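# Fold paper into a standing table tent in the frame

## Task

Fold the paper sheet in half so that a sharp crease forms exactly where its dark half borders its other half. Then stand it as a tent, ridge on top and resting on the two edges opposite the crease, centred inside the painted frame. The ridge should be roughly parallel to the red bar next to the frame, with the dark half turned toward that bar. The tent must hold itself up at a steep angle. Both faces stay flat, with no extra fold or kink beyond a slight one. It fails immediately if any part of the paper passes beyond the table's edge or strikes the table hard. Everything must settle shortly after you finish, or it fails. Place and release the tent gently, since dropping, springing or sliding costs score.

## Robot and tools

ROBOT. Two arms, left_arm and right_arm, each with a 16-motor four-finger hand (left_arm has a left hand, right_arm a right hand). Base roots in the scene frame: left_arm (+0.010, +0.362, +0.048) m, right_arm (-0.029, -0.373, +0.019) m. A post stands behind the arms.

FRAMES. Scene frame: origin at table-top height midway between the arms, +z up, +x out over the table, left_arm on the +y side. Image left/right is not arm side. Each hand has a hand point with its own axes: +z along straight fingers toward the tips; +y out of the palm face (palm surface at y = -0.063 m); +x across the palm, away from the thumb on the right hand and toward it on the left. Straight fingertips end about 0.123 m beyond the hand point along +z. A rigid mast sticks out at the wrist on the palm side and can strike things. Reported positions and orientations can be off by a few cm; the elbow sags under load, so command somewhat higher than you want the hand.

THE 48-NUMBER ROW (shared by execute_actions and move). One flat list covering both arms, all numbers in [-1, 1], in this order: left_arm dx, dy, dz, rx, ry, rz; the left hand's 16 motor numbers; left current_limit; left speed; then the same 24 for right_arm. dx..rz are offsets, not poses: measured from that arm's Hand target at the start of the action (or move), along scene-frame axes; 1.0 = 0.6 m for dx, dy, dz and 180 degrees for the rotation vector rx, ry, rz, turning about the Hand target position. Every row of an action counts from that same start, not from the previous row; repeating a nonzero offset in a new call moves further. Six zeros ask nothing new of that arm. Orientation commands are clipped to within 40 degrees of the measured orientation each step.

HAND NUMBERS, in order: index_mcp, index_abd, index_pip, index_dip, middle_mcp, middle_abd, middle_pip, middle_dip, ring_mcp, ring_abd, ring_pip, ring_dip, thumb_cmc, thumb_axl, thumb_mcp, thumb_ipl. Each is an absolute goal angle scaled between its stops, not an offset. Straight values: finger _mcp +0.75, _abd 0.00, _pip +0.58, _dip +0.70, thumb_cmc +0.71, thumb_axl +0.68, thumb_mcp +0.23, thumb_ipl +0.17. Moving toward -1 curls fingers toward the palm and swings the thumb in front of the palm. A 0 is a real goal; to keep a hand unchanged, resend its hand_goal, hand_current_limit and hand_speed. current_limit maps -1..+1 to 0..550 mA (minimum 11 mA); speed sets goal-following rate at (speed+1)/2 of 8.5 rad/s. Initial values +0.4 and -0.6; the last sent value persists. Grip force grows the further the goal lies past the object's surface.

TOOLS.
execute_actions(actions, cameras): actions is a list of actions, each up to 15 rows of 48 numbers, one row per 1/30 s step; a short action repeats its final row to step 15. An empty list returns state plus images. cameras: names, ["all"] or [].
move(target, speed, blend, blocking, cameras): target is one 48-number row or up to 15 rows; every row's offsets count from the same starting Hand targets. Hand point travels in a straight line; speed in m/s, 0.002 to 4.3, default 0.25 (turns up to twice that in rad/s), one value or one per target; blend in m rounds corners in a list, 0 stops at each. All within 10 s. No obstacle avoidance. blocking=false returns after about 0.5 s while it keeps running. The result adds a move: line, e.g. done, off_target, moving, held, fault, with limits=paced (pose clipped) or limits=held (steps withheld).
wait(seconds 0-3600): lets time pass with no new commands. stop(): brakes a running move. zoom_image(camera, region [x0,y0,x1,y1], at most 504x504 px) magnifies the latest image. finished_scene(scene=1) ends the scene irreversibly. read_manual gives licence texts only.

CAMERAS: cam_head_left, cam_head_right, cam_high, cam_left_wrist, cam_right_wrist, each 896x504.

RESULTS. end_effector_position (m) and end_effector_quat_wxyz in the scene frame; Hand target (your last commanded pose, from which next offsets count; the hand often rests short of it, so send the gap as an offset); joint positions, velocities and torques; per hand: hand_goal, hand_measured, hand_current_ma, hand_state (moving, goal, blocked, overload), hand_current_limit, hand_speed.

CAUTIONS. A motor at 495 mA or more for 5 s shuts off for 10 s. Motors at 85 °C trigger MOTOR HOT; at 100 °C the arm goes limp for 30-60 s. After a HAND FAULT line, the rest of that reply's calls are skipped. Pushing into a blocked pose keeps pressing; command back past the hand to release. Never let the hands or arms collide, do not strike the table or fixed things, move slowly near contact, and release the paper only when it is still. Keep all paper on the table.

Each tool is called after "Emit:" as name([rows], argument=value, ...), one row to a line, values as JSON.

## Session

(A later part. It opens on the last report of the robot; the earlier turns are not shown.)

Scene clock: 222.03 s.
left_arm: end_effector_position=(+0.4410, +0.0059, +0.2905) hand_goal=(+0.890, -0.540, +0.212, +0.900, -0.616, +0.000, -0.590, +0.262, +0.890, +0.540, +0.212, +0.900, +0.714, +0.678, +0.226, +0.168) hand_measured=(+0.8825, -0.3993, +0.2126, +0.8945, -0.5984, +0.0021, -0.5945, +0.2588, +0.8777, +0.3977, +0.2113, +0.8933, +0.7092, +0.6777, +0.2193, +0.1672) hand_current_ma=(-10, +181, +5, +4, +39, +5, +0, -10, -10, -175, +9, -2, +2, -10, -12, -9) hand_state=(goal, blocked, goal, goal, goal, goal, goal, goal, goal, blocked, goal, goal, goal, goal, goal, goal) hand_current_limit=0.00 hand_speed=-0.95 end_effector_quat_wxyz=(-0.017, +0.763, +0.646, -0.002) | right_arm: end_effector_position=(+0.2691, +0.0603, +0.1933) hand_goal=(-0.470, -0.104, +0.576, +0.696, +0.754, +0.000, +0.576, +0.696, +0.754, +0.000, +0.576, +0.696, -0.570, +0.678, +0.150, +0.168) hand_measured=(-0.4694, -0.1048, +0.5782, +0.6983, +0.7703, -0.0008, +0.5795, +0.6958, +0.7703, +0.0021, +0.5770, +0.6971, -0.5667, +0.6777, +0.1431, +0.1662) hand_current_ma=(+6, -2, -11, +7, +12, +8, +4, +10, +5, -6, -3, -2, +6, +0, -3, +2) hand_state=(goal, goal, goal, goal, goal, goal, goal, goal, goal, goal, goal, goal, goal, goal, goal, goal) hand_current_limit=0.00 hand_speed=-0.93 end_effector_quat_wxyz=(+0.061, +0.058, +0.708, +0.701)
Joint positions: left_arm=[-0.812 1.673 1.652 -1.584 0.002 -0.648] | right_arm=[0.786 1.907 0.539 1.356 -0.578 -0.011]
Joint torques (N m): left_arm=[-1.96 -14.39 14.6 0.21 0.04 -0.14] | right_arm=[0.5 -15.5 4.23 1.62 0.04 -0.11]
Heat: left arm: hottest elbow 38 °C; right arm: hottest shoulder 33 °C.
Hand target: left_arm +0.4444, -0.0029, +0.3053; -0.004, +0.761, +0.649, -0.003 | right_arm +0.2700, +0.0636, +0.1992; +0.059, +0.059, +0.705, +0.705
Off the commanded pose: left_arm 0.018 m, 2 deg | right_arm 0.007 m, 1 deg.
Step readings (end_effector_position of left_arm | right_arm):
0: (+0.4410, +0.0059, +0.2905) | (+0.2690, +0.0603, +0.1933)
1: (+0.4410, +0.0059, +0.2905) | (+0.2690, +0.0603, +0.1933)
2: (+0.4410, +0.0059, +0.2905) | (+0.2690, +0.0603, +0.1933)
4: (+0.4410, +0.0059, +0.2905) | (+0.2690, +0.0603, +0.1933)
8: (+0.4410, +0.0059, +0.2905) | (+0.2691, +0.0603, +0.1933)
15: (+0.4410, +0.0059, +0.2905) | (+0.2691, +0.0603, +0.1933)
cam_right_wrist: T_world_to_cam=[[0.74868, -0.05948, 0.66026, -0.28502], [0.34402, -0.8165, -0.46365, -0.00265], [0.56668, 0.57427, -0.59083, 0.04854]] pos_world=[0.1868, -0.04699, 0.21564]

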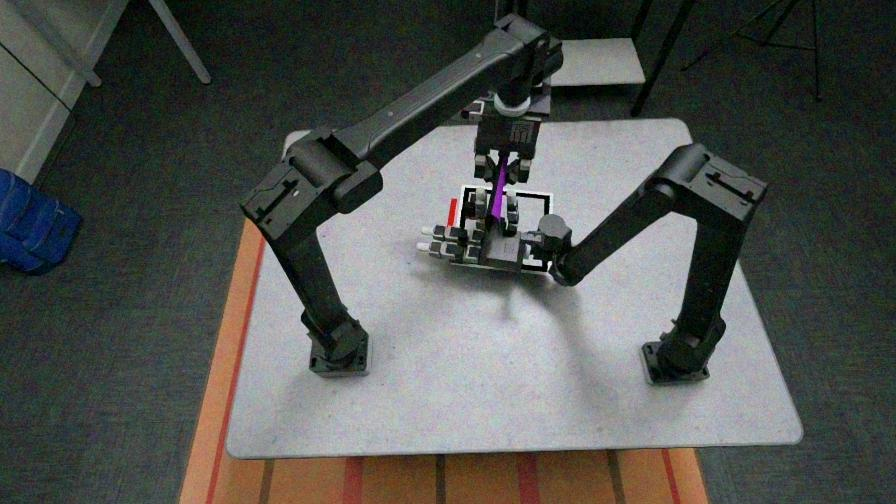

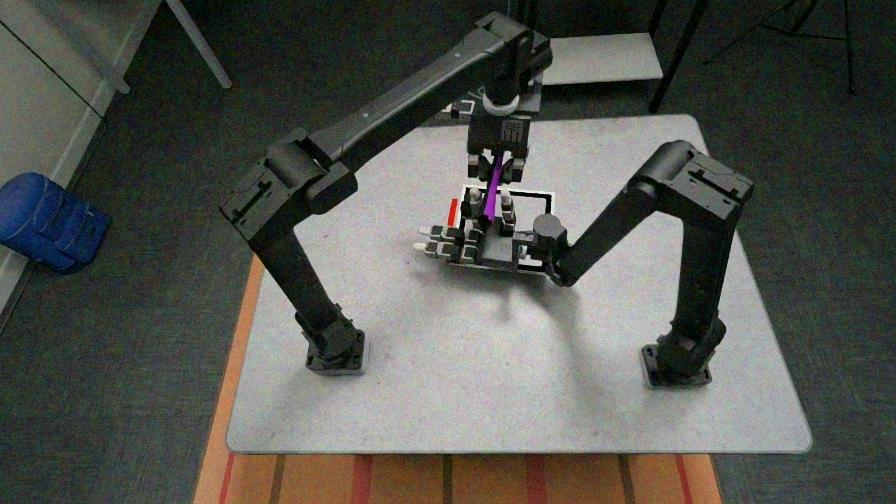

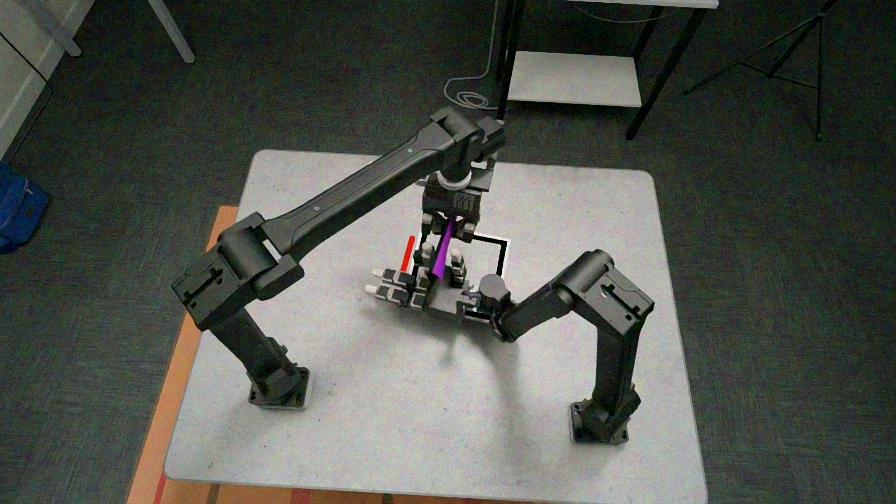

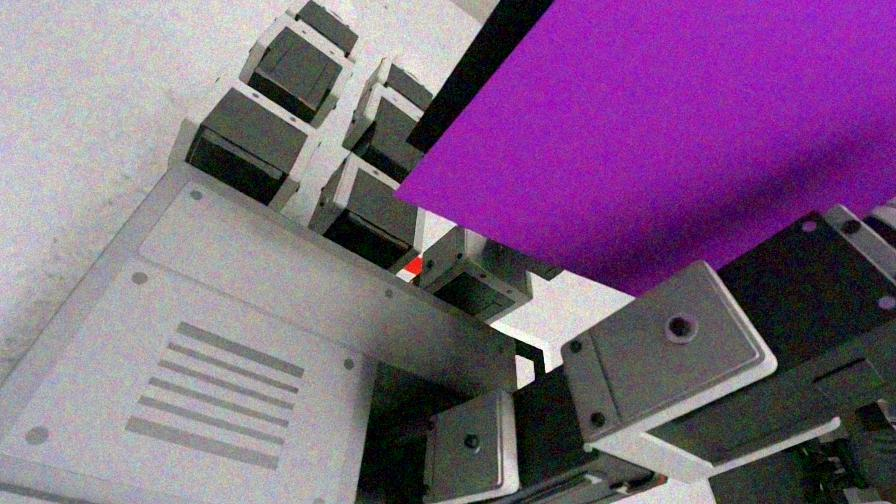

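Emit:
move([
  [0,0,0,0,0,0, 0.890,-0.54,0.212,0.899, -0.616,0,-0.591,0.261, 0.890,0.54,0.212,0.899, 0.714,0.678,0.226,0.168, 0.0,-0.95, 0,0,0,0,0,0, -0.47,-0.104,0.576,0.696, 0.754,0,0.576,0.696, 0.754,0,0.576,0.696, -0.571,0.678,0.24,0.168, 0.0,-0.85],
  [0,0,0,0,0,0, 0.890,-0.54,0.212,0.899, -0.616,0,-0.591,0.261, 0.890,0.54,0.212,0.899, 0.714,0.678,0.226,0.168, 0.0,-0.95, 0.0033,0.0210,0.0,0,0,0, -0.47,-0.104,0.576,0.696, 0.754,0,0.576,0.696, 0.754,0,0.576,0.696, -0.571,0.678,0.24,0.168, 0.0,-0.85],
], speed=0.04, cameras=["cam_head_left","cam_head_right","cam_high"])

Emit:
zoom_image(camera="cam_head_left", region=[460, 160, 540, 240])

Emit:
zoom_image(camera="cam_high", region=[400, 220, 480, 300])

Scene clock: 225.20 s.
left_arm: end_effector_position=(+0.4410, +0.0059, +0.2905) hand_goal=(+0.890, -0.540, +0.212, +0.900, -0.616, +0.000, -0.590, +0.262, +0.890, +0.540, +0.212, +0.900, +0.714, +0.678, +0.226, +0.168) hand_measured=(+0.8825, -0.3993, +0.2126, +0.8945, -0.5984, +0.0021, -0.5945, +0.2588, +0.8777, +0.3963, +0.2100, +0.8933, +0.7079, +0.6777, +0.2203, +0.1672) hand_current_ma=(-18, +181, +5, +8, +31, -4, -7, -17, -11, -173, +10, -10, +1, -5, -31, -1) hand_state=(goal, blocked, goal, goal, goal, goal, goal, goal, goal, blocked, goal, goal, goal, goal, goal, goal) hand_current_limit=0.00 hand_speed=-0.95 end_effector_quat_wxyz=(-0.017, +0.763, +0.646, -0.002) | right_arm: end_effector_position=(+0.2688, +0.0696, +0.1939) hand_goal=(-0.470, -0.104, +0.576, +0.696, +0.754, +0.000, +0.576, +0.696, +0.754, +0.000, +0.576, +0.696, -0.570, +0.678, +0.240, +0.168) hand_measured=(-0.4694, -0.1048, +0.5782, +0.6983, +0.7703, -0.0008, +0.5795, +0.6971, +0.7691, +0.0007, +0.5770, +0.6971, -0.5667, +0.6777, +0.2371, +0.1662) hand_current_ma=(+7, +3, -8, +4, +11, +5, +4, +11, +7, -3, -5, -5, +5, -2, +4, +1) hand_state=(goal, goal, goal, goal, goal, goal, goal, goal, goal, goal, goal, goal, goal, goal, goal, goal) hand_current_limit=0.00 hand_speed=-0.85 end_effector_quat_wxyz=(+0.061, +0.059, +0.709, +0.700)
Joint positions: left_arm=[-0.812 1.673 1.652 -1.584 0.002 -0.648] | right_arm=[0.804 1.907 0.556 1.336 -0.56 -0.011]
Joint torques (N m): left_arm=[-1.9 -14.39 14.6 0.21 0.05 -0.14] | right_arm=[0.38 -14.62 5.44 1.66 0.04 -0.11]
Heat: left arm: hottest elbow 38 °C; right arm: hottest shoulder 33 °C.
Hand target: left_arm +0.4444, -0.0029, +0.3053; -0.004, +0.761, +0.649, -0.003 | right_arm +0.2720, +0.0761, +0.1991; +0.059, +0.059, +0.705, +0.705
Off the commanded pose: left_arm 0.018 m, 2 deg | right_arm 0.009 m, 1 deg.
move: done

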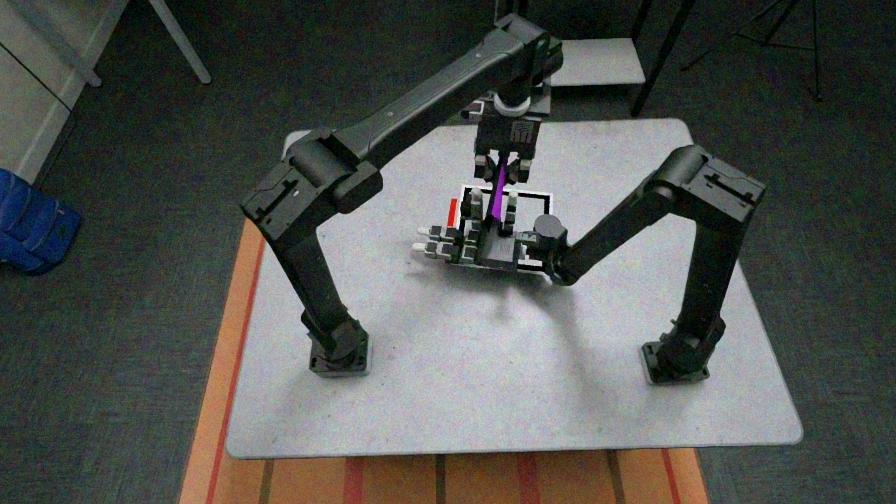

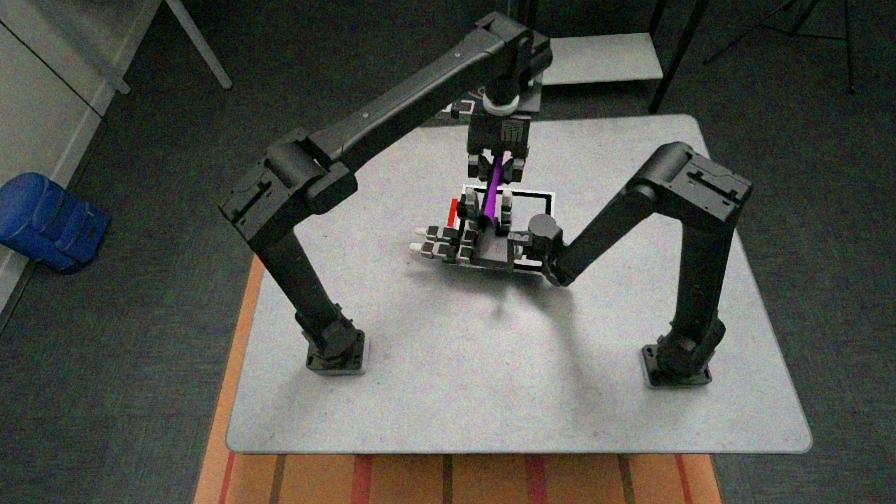

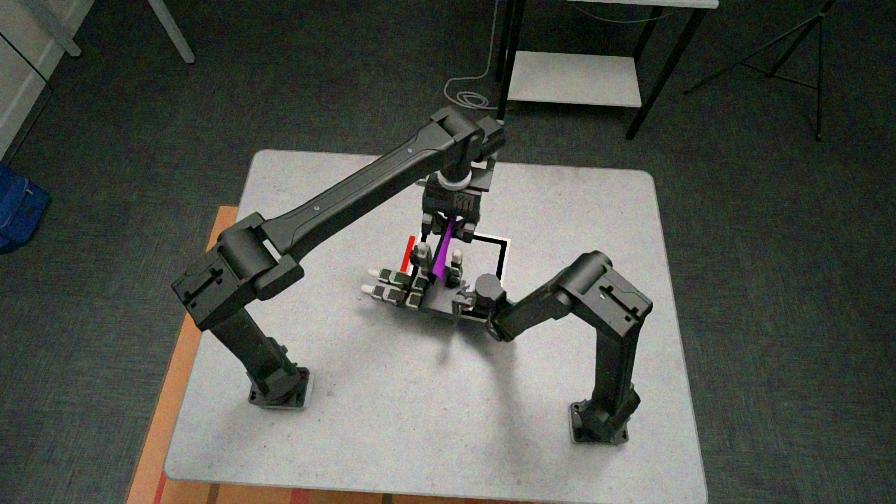

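Scaled by 6.300 from the camera's image (finer frame: 1280x720).

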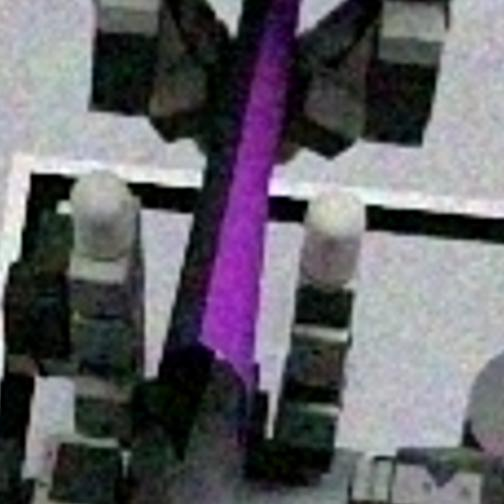

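Scaled by 6.300 from the camera's image (finer frame: 1280x720).

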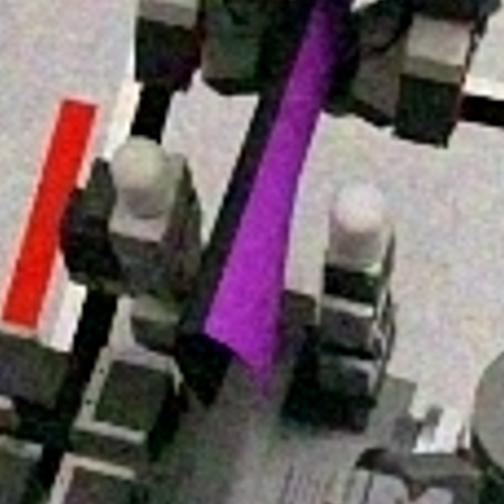

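Emit:
execute_actions(actions=[])

Scene clock: 226.47 s.
left_arm: end_effector_position=(+0.4410, +0.0059, +0.2905) hand_goal=(+0.890, -0.540, +0.212, +0.900, -0.616, +0.000, -0.590, +0.262, +0.890, +0.540, +0.212, +0.900, +0.714, +0.678, +0.226, +0.168) hand_measured=(+0.8837, -0.3993, +0.2126, +0.8945, -0.5984, +0.0021, -0.5945, +0.2588, +0.8777, +0.3977, +0.2113, +0.8933, +0.7092, +0.6767, +0.2203, +0.1681) hand_current_ma=(-23, +182, +2, +5, +24, +4, -8, -3, -16, -169, -3, +7, +2, -11, -16, +0) hand_state=(goal, blocked, goal, goal, goal, goal, goal, goal, goal, blocked, goal, goal, goal, goal, goal, goal) hand_current_limit=0.00 hand_speed=-0.95 end_effector_quat_wxyz=(-0.017, +0.763, +0.646, -0.002) | right_arm: end_effector_position=(+0.2688, +0.0696, +0.1939) hand_goal=(-0.470, -0.104, +0.576, +0.696, +0.754, +0.000, +0.576, +0.696, +0.754, +0.000, +0.576, +0.696, -0.570, +0.678, +0.240, +0.168) hand_measured=(-0.4694, -0.1063, +0.5782, +0.6983, +0.7703, -0.0008, +0.5795, +0.6958, +0.7703, +0.0007, +0.5770, +0.6971, -0.5667, +0.6777, +0.2371, +0.1662) hand_current_ma=(+9, +4, -9, +3, +10, +3, +3, +10, +7, -5, -5, -7, +9, -3, +1, +0) hand_state=(goal, goal, goal, goal, goal, goal, goal, goal, goal, goal, goal, goal, goal, goal, goal, goal) hand_current_limit=0.00 hand_speed=-0.85 end_effector_quat_wxyz=(+0.061, +0.059, +0.709, +0.700)
Joint positions: left_arm=[-0.812 1.673 1.652 -1.584 0.002 -0.648] | right_arm=[0.804 1.907 0.556 1.336 -0.56 -0.011]
Joint velocities: within noise
Joint torques (N m): left_arm=[-1.96 -14.33 14.6 0.21 0.05 -0.14] | right_arm=[0.85 -14.51 5.39 1.72 0.02 -0.13]
Motor temperatures (°C): left_arm=[28 31 38 28 30 28] | right_arm=[28 33 32 30 29 29]
Heat: left arm: hottest elbow 38 °C; right arm: hottest shoulder 33 °C.
Hand target: left_arm +0.4444, -0.0029, +0.3053; -0.004, +0.761, +0.649, -0.003 | right_arm +0.2720, +0.0761, +0.1992; +0.059, +0.059, +0.705, +0.705
Off the commanded pose: left_arm 0.018 m, 2 deg | right_arm 0.009 m, 1 deg.
camera_calibration:
cam_left_wrist: T_world_to_cam=[[-0.74061, -0.66955, -0.05658, 0.32127], [-0.50785, 0.50263, 0.6996, -0.02123], [-0.43998, 0.54687, -0.71229, 0.52268]] pos_world=[0.45712, -0.06006, 0.40534]
cam_right_wrist: T_world_to_cam=[[0.74989, -0.05853, 0.65897, -0.28487], [0.34248, -0.81788, -0.46237, 0.00568], [0.56602, 0.57241, -0.59327, 0.04448]] pos_world=[0.1865, -0.03749, 0.21673]

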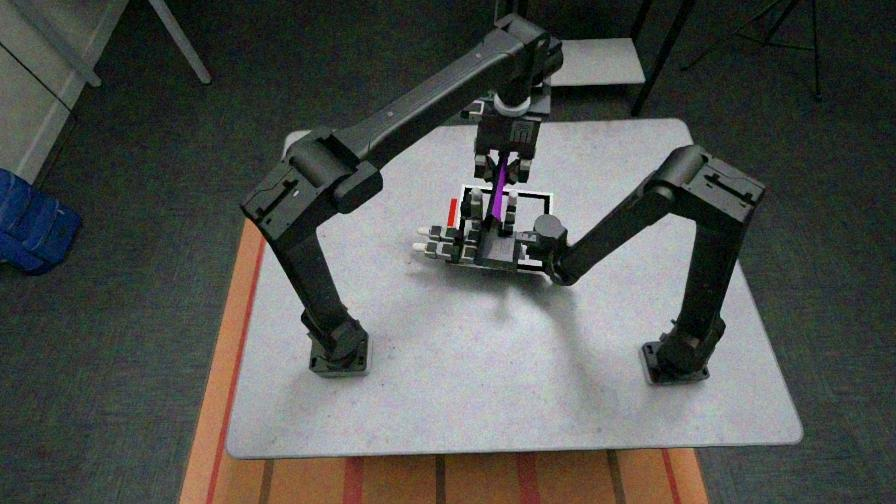

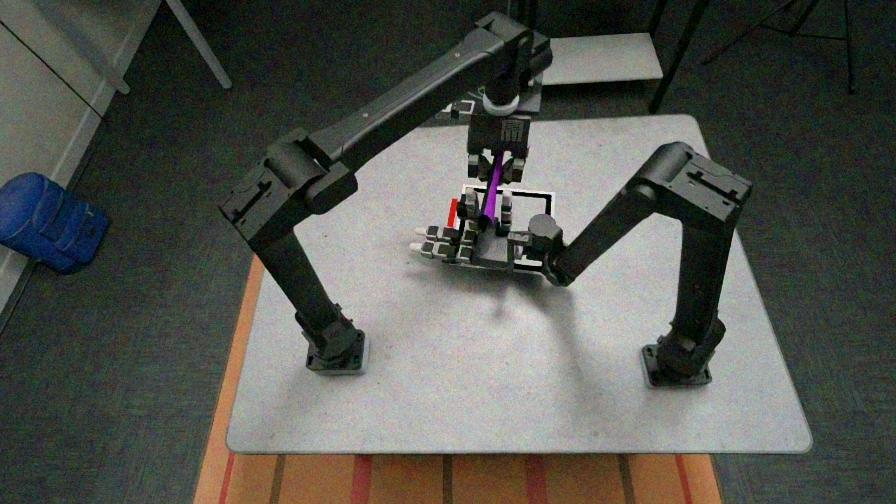

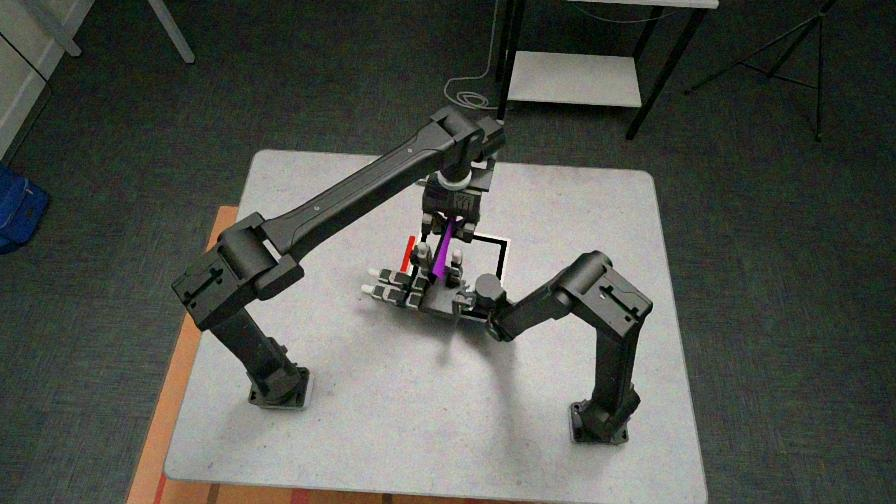

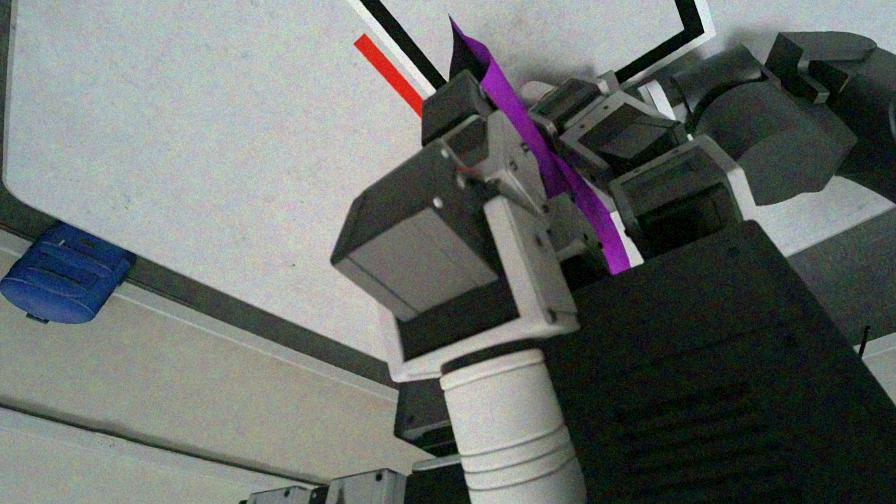

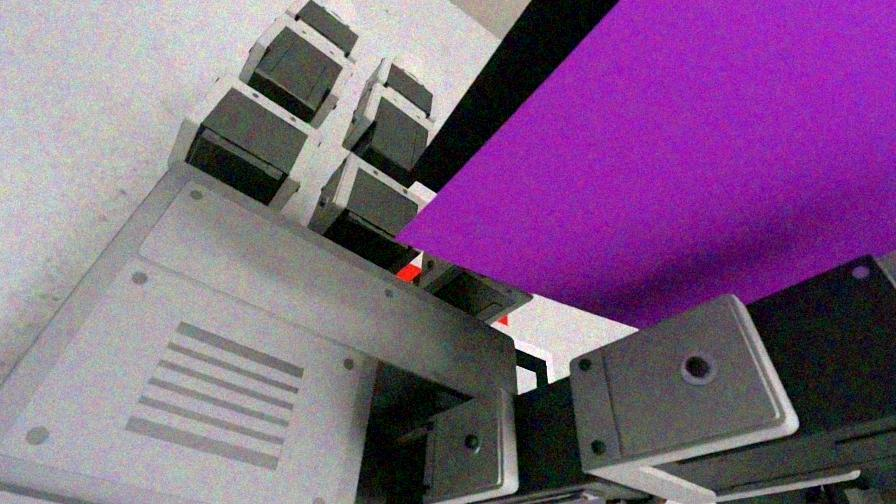

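Emit:
zoom_image(camera="cam_head_left", region=[460, 160, 540, 240])

Emit:
zoom_image(camera="cam_head_right", region=[460, 160, 540, 240])

Emit:
zoom_image(camera="cam_high", region=[400, 220, 480, 300])

Scaled by 6.300 from the camera's image (finer frame: 1280x720).

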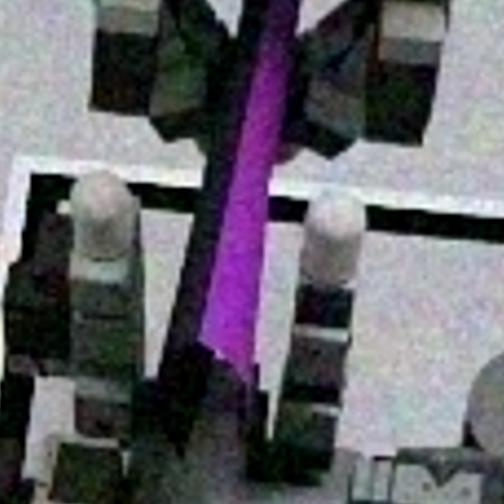

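Scaled by 6.300 from the camera's image (finer frame: 1280x720).

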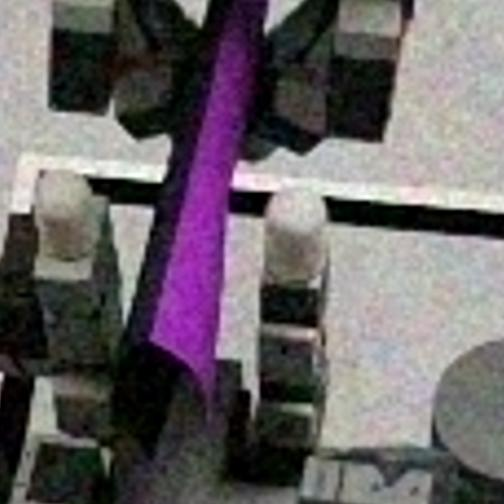

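Scaled by 6.300 from the camera's image (finer frame: 1280x720).

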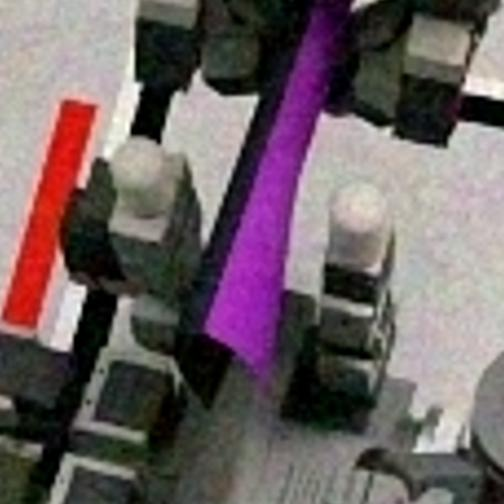

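Emit:
execute_actions([
  [[0,0,0,0,0,0,0.890,-0.54,0.212,0.899,-0.616,0,-0.591,0.261,0.890,0.54,0.212,0.899,0.714,0.678,0.226,0.168,0.0,-0.95,0,0,0,0,0,0,-0.62,-0.104,0.576,0.696,0.754,0,0.576,0.696,0.754,0,0.576,0.696,-0.571,0.678,0.13,0.168,0.0,-0.93]],
  [[0,0,0,0,0,0,0.890,-0.54,0.212,0.899,-0.616,0,-0.591,0.261,0.890,0.54,0.212,0.899,0.714,0.678,0.226,0.168,0.0,-0.95,0,0,0,0,0,0,-0.62,-0.104,0.576,0.696,0.754,0,0.576,0.696,0.754,0,0.576,0.696,-0.571,0.678,0.13,0.168,0.0,-0.93]],
], cameras=["cam_head_left","cam_head_right","cam_high"])

Emit:
zoom_image(camera="cam_head_left", region=[460, 160, 540, 240])

Emit:
zoom_image(camera="cam_head_right", region=[460, 160, 540, 240])

Emit:
zoom_image(camera="cam_high", region=[400, 220, 480, 300])

Scene clock: 228.37 s.
left_arm: end_effector_position=(+0.4410, +0.0059, +0.2905) hand_goal=(+0.890, -0.540, +0.212, +0.900, -0.616, +0.000, -0.590, +0.262, +0.890, +0.540, +0.212, +0.900, +0.714, +0.678, +0.226, +0.168) hand_measured=(+0.8825, -0.3993, +0.2126, +0.8945, -0.5984, +0.0021, -0.5945, +0.2588, +0.8777, +0.3977, +0.2113, +0.8933, +0.7092, +0.6767, +0.2193, +0.1672) hand_current_ma=(-21, +180, +9, +2, +28, +4, -5, -6, -16, -169, +5, +0, -8, -2, -12, -10) hand_state=(goal, blocked, goal, goal, goal, goal, goal, goal, goal, blocked, goal, goal, goal, goal, goal, goal) hand_current_limit=0.00 hand_speed=-0.95 end_effector_quat_wxyz=(-0.017, +0.763, +0.646, -0.002) | right_arm: end_effector_position=(+0.2688, +0.0696, +0.1939) hand_goal=(-0.620, -0.104, +0.576, +0.696, +0.754, +0.000, +0.576, +0.696, +0.754, +0.000, +0.576, +0.696, -0.570, +0.678, +0.130, +0.168) hand_measured=(-0.6093, -0.1063, +0.5782, +0.6983, +0.7703, -0.0008, +0.5795, +0.6971, +0.7703, +0.0007, +0.5770, +0.6971, -0.5667, +0.6767, +0.1322, +0.1672) hand_current_ma=(+7, -1, -9, +4, +13, +5, +3, +6, +7, -3, -4, +0, +10, -1, +0, -1) hand_state=(goal, goal, goal, goal, goal, goal, goal, goal, goal, goal, goal, goal, goal, goal, goal, goal) hand_current_limit=0.00 hand_speed=-0.93 end_effector_quat_wxyz=(+0.061, +0.059, +0.709, +0.700)
Joint positions: left_arm=[-0.812 1.673 1.652 -1.584 0.002 -0.648] | right_arm=[0.804 1.907 0.556 1.336 -0.56 -0.011]
Joint torques (N m): left_arm=[-1.96 -14.33 14.6 0.21 0.05 -0.14] | right_arm=[0.56 -14.51 5.45 1.59 0.06 -0.12]
Heat: left arm: hottest elbow 38 °C; right arm: hottest shoulder 33 °C.
Hand target: left_arm +0.4444, -0.0029, +0.3053; -0.004, +0.761, +0.649, -0.003 | right_arm +0.2720, +0.0761, +0.1992; +0.059, +0.059, +0.705, +0.705
Off the commanded pose: left_arm 0.018 m, 2 deg | right_arm 0.009 m, 1 deg.
Step readings (end_effector_position of left_arm | right_arm):
0: (+0.4410, +0.0059, +0.2905) | (+0.2688, +0.0696, +0.1939)
1: (+0.4410, +0.0059, +0.2905) | (+0.2688, +0.0696, +0.1939)
2: (+0.4410, +0.0059, +0.2905) | (+0.2688, +0.0696, +0.1939)
4: (+0.4410, +0.0059, +0.2905) | (+0.2688, +0.0696, +0.1939)
8: (+0.4410, +0.0059, +0.2905) | (+0.2688, +0.0696, +0.1939)
15: (+0.4410, +0.0059, +0.2905) | (+0.2688, +0.0696, +0.1939)
16: (+0.4410, +0.0059, +0.2905) | (+0.2688, +0.0696, +0.1939)
17: (+0.4410, +0.0059, +0.2905) | (+0.2688, +0.0696, +0.1939)
19: (+0.4410, +0.0059, +0.2905) | (+0.2688, +0.0696, +0.1939)
23: (+0.4410, +0.0059, +0.2905) | (+0.2688, +0.0696, +0.1939)
30: (+0.4410, +0.0059, +0.2905) | (+0.2688, +0.0696, +0.1939)

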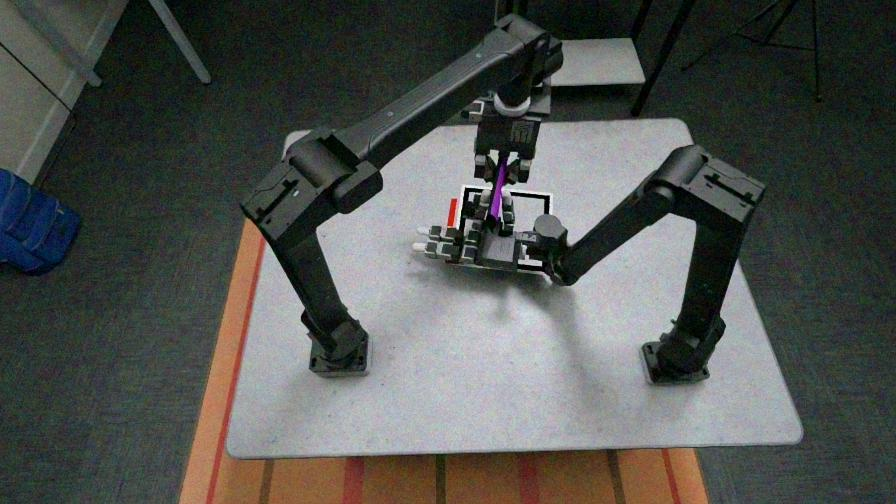

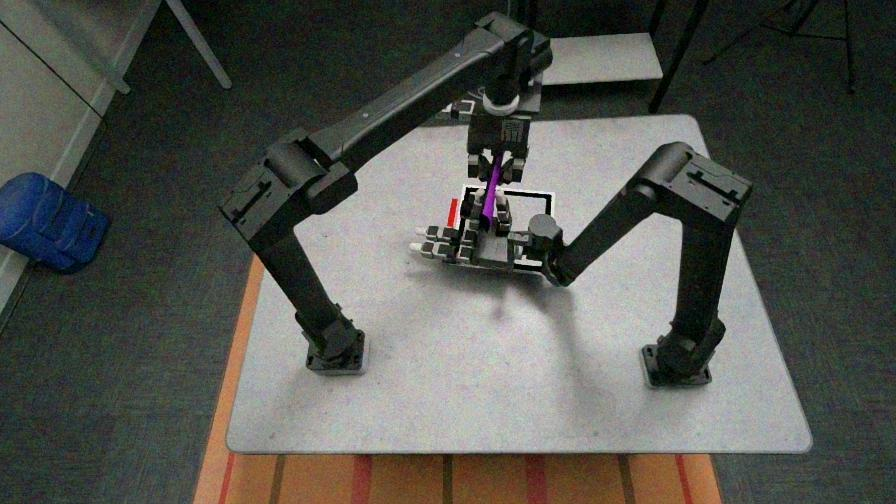

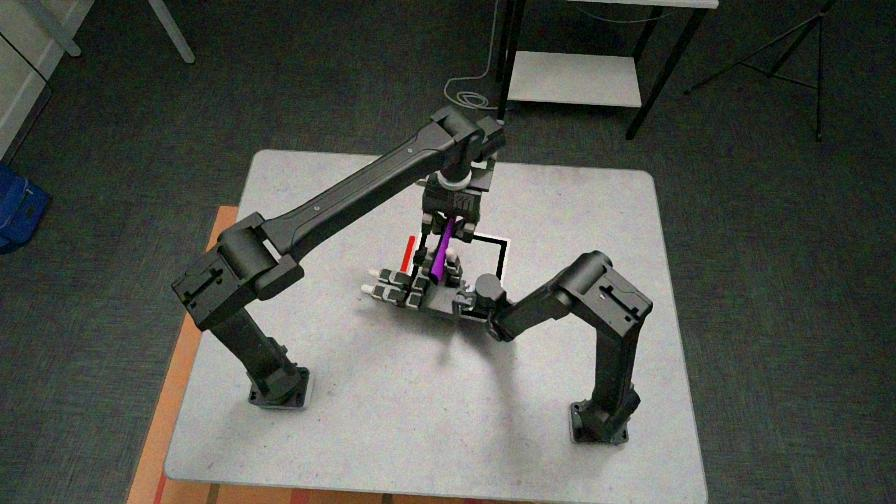

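Scaled by 6.300 from the camera's image (finer frame: 1280x720).

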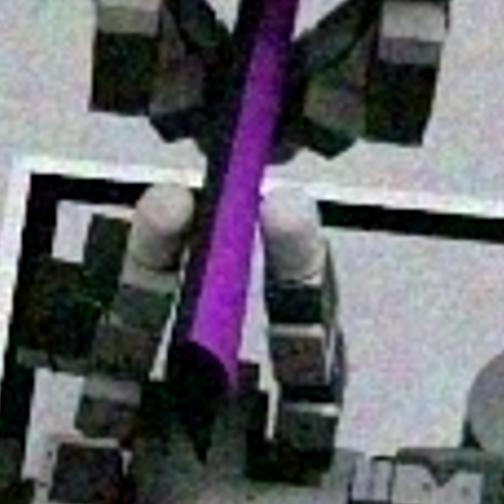

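Scaled by 6.300 from the camera's image (finer frame: 1280x720).

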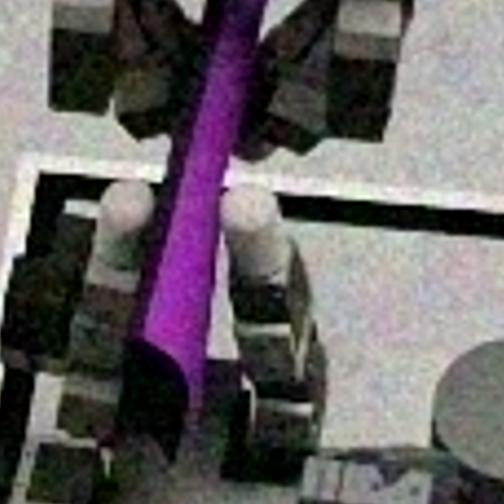

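Scaled by 6.300 from the camera's image (finer frame: 1280x720).

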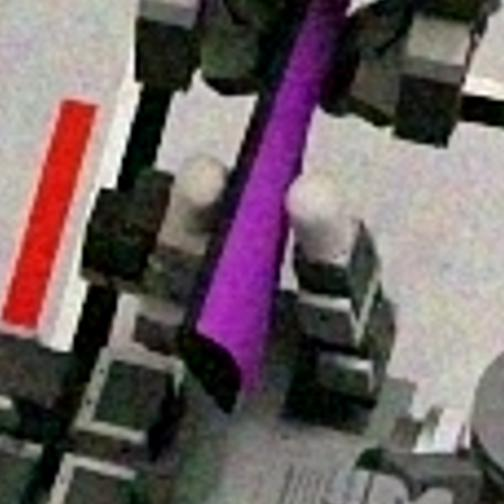

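Emit:
zoom_image(camera="cam_head_left", region=[478, 180, 518, 220])

Emit:
zoom_image(camera="cam_head_right", region=[470, 180, 510, 220])

Emit:
zoom_image(camera="cam_high", region=[422, 240, 462, 280])

Scaled by 12.600 from the camera's image (finer frame: 1280x720).

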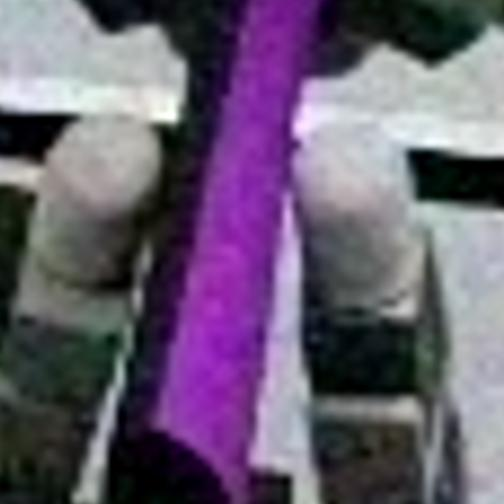

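Scaled by 12.600 from the camera's image (finer frame: 1280x720).

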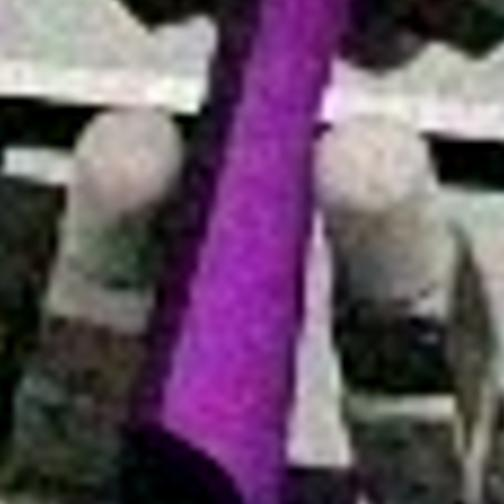

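Scaled by 12.600 from the camera's image (finer frame: 1280x720).

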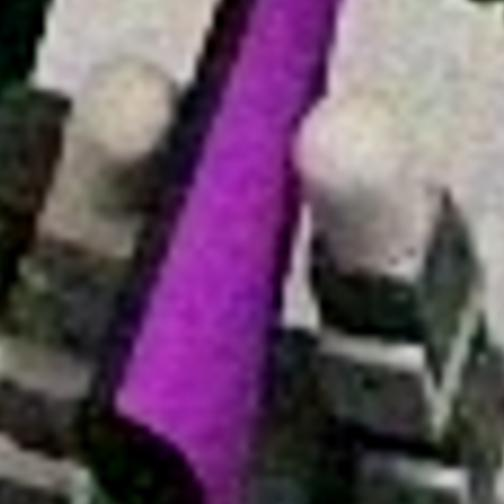

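Emit:
execute_actions([
  [[0,0,0,0,0,0,0.890,-0.54,0.212,0.899,-0.616,0,-0.591,0.261,0.890,0.54,0.212,0.899,0.714,0.678,0.226,0.168,0.0,-0.95,0,0,0,0,0,0,-0.56,-0.104,0.576,0.696,0.754,0,0.576,0.696,0.754,0,0.576,0.696,-0.571,0.678,0.13,0.168,0.0,-0.93]],
], cameras=["cam_left_wrist","cam_right_wrist"])

Emit:
zoom_image(camera="cam_left_wrist", region=[400, 0, 560, 90])

Emit:
zoom_image(camera="cam_right_wrist", region=[392, 0, 896, 400])

Scene clock: 236.30 s.
left_arm: end_effector_position=(+0.4410, +0.0059, +0.2905) hand_goal=(+0.890, -0.540, +0.212, +0.900, -0.616, +0.000, -0.590, +0.262, +0.890, +0.540, +0.212, +0.900, +0.714, +0.678, +0.226, +0.168) hand_measured=(+0.8825, -0.3993, +0.2113, +0.8945, -0.5984, +0.0021, -0.5945, +0.2588, +0.8777, +0.3977, +0.2113, +0.8933, +0.7079, +0.6777, +0.2203, +0.1672) hand_current_ma=(-25, +185, +7, +7, +31, -5, -12, -8, -28, -176, +2, +2, -5, -6, -22, +1) hand_state=(goal, blocked, goal, goal, goal, goal, goal, goal, goal, blocked, goal, goal, goal, goal, goal, goal) hand_current_limit=0.00 hand_speed=-0.95 end_effector_quat_wxyz=(-0.017, +0.763, +0.646, -0.002) | right_arm: end_effector_position=(+0.2688, +0.0696, +0.1939) hand_goal=(-0.560, -0.104, +0.576, +0.696, +0.754, +0.000, +0.576, +0.696, +0.754, +0.000, +0.576, +0.696, -0.570, +0.678, +0.130, +0.168) hand_measured=(-0.5622, -0.1048, +0.5782, +0.6983, +0.7703, -0.0008, +0.5795, +0.6958, +0.7703, +0.0007, +0.5770, +0.6971, -0.5667, +0.6777, +0.1322, +0.1662) hand_current_ma=(+8, +3, -8, +3, +11, +6, +3, +9, +6, -5, -2, -6, +7, +4, +3, -2) hand_state=(goal, goal, goal, goal, goal, goal, goal, goal, goal, goal, goal, goal, goal, goal, goal, goal) hand_current_limit=0.00 hand_speed=-0.93 end_effector_quat_wxyz=(+0.061, +0.059, +0.709, +0.700)
Joint positions: left_arm=[-0.812 1.673 1.652 -1.584 0.002 -0.648] | right_arm=[0.804 1.907 0.556 1.336 -0.56 -0.011]
Joint torques (N m): left_arm=[-1.96 -14.33 14.6 0.21 0.05 -0.14] | right_arm=[0.62 -14.21 5.48 1.55 0.08 -0.13]
Heat: left arm: hottest elbow 38 °C; right arm: hottest shoulder 33 °C.
Hand target: left_arm +0.4444, -0.0029, +0.3053; -0.004, +0.761, +0.649, -0.003 | right_arm +0.2720, +0.0761, +0.1992; +0.059, +0.059, +0.705, +0.705
Off the commanded pose: left_arm 0.018 m, 2 deg | right_arm 0.009 m, 1 deg.
Step readings (end_effector_position of left_arm | right_arm):
0: (+0.4410, +0.0059, +0.2905) | (+0.2688, +0.0696, +0.1939)
1: (+0.4410, +0.0059, +0.2905) | (+0.2688, +0.0696, +0.1939)
2: (+0.4410, +0.0059, +0.2905) | (+0.2688, +0.0696, +0.1939)
4: (+0.4410, +0.0059, +0.2905) | (+0.2688, +0.0696, +0.1939)
8: (+0.4410, +0.0059, +0.2905) | (+0.2688, +0.0696, +0.1939)
15: (+0.4410, +0.0059, +0.2905) | (+0.2688, +0.0696, +0.1939)
cam_left_wrist: T_world_to_cam=[[-0.74061, -0.66955, -0.05658, 0.32127], [-0.50785, 0.50263, 0.6996, -0.02123], [-0.43998, 0.54687, -0.71229, 0.52268]] pos_world=[0.45712, -0.06006, 0.40534]
cam_right_wrist: T_world_to_cam=[[0.74989, -0.05853, 0.65897, -0.28487], [0.34248, -0.81788, -0.46237, 0.00568], [0.56602, 0.57241, -0.59327, 0.04448]] pos_world=[0.1865, -0.03749, 0.21673]

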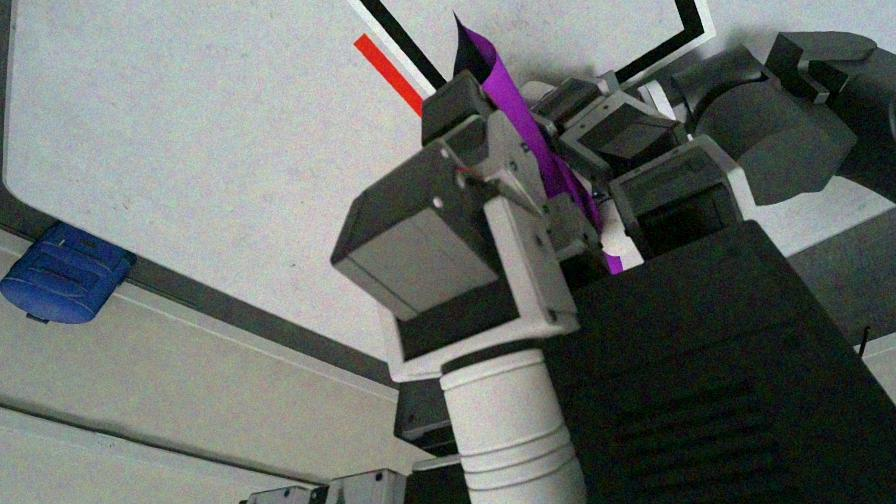

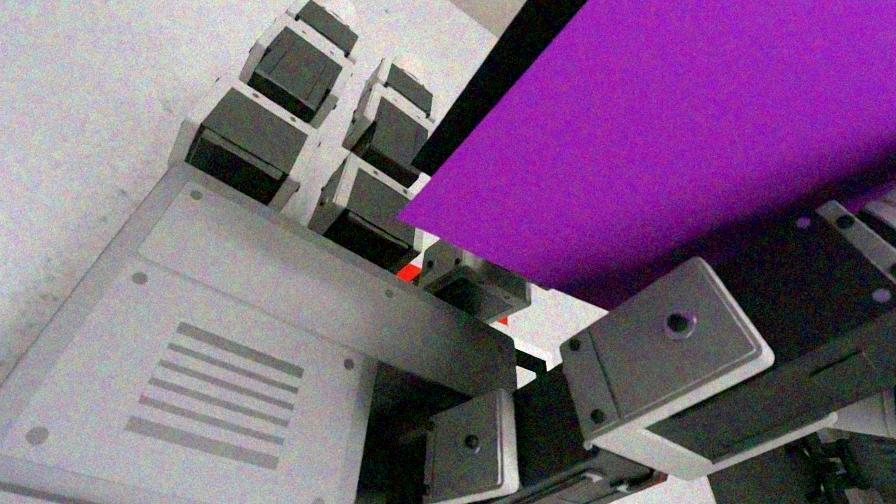

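Scaled by 3.150 from the camera's image (finer frame: 1280x720).

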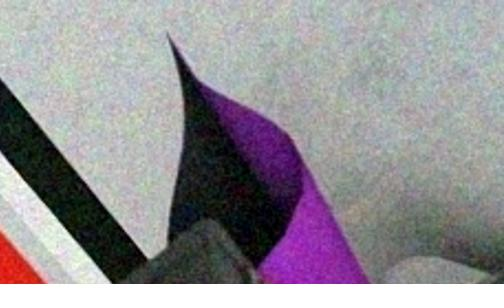

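Scaled by 1.000.

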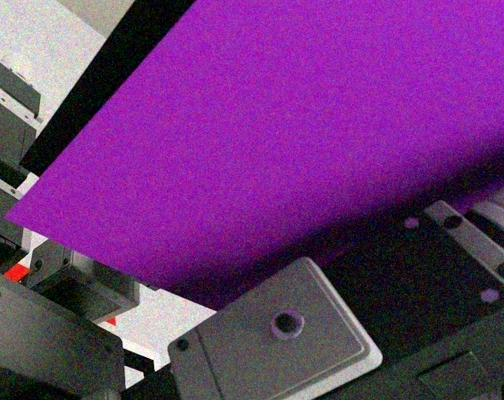

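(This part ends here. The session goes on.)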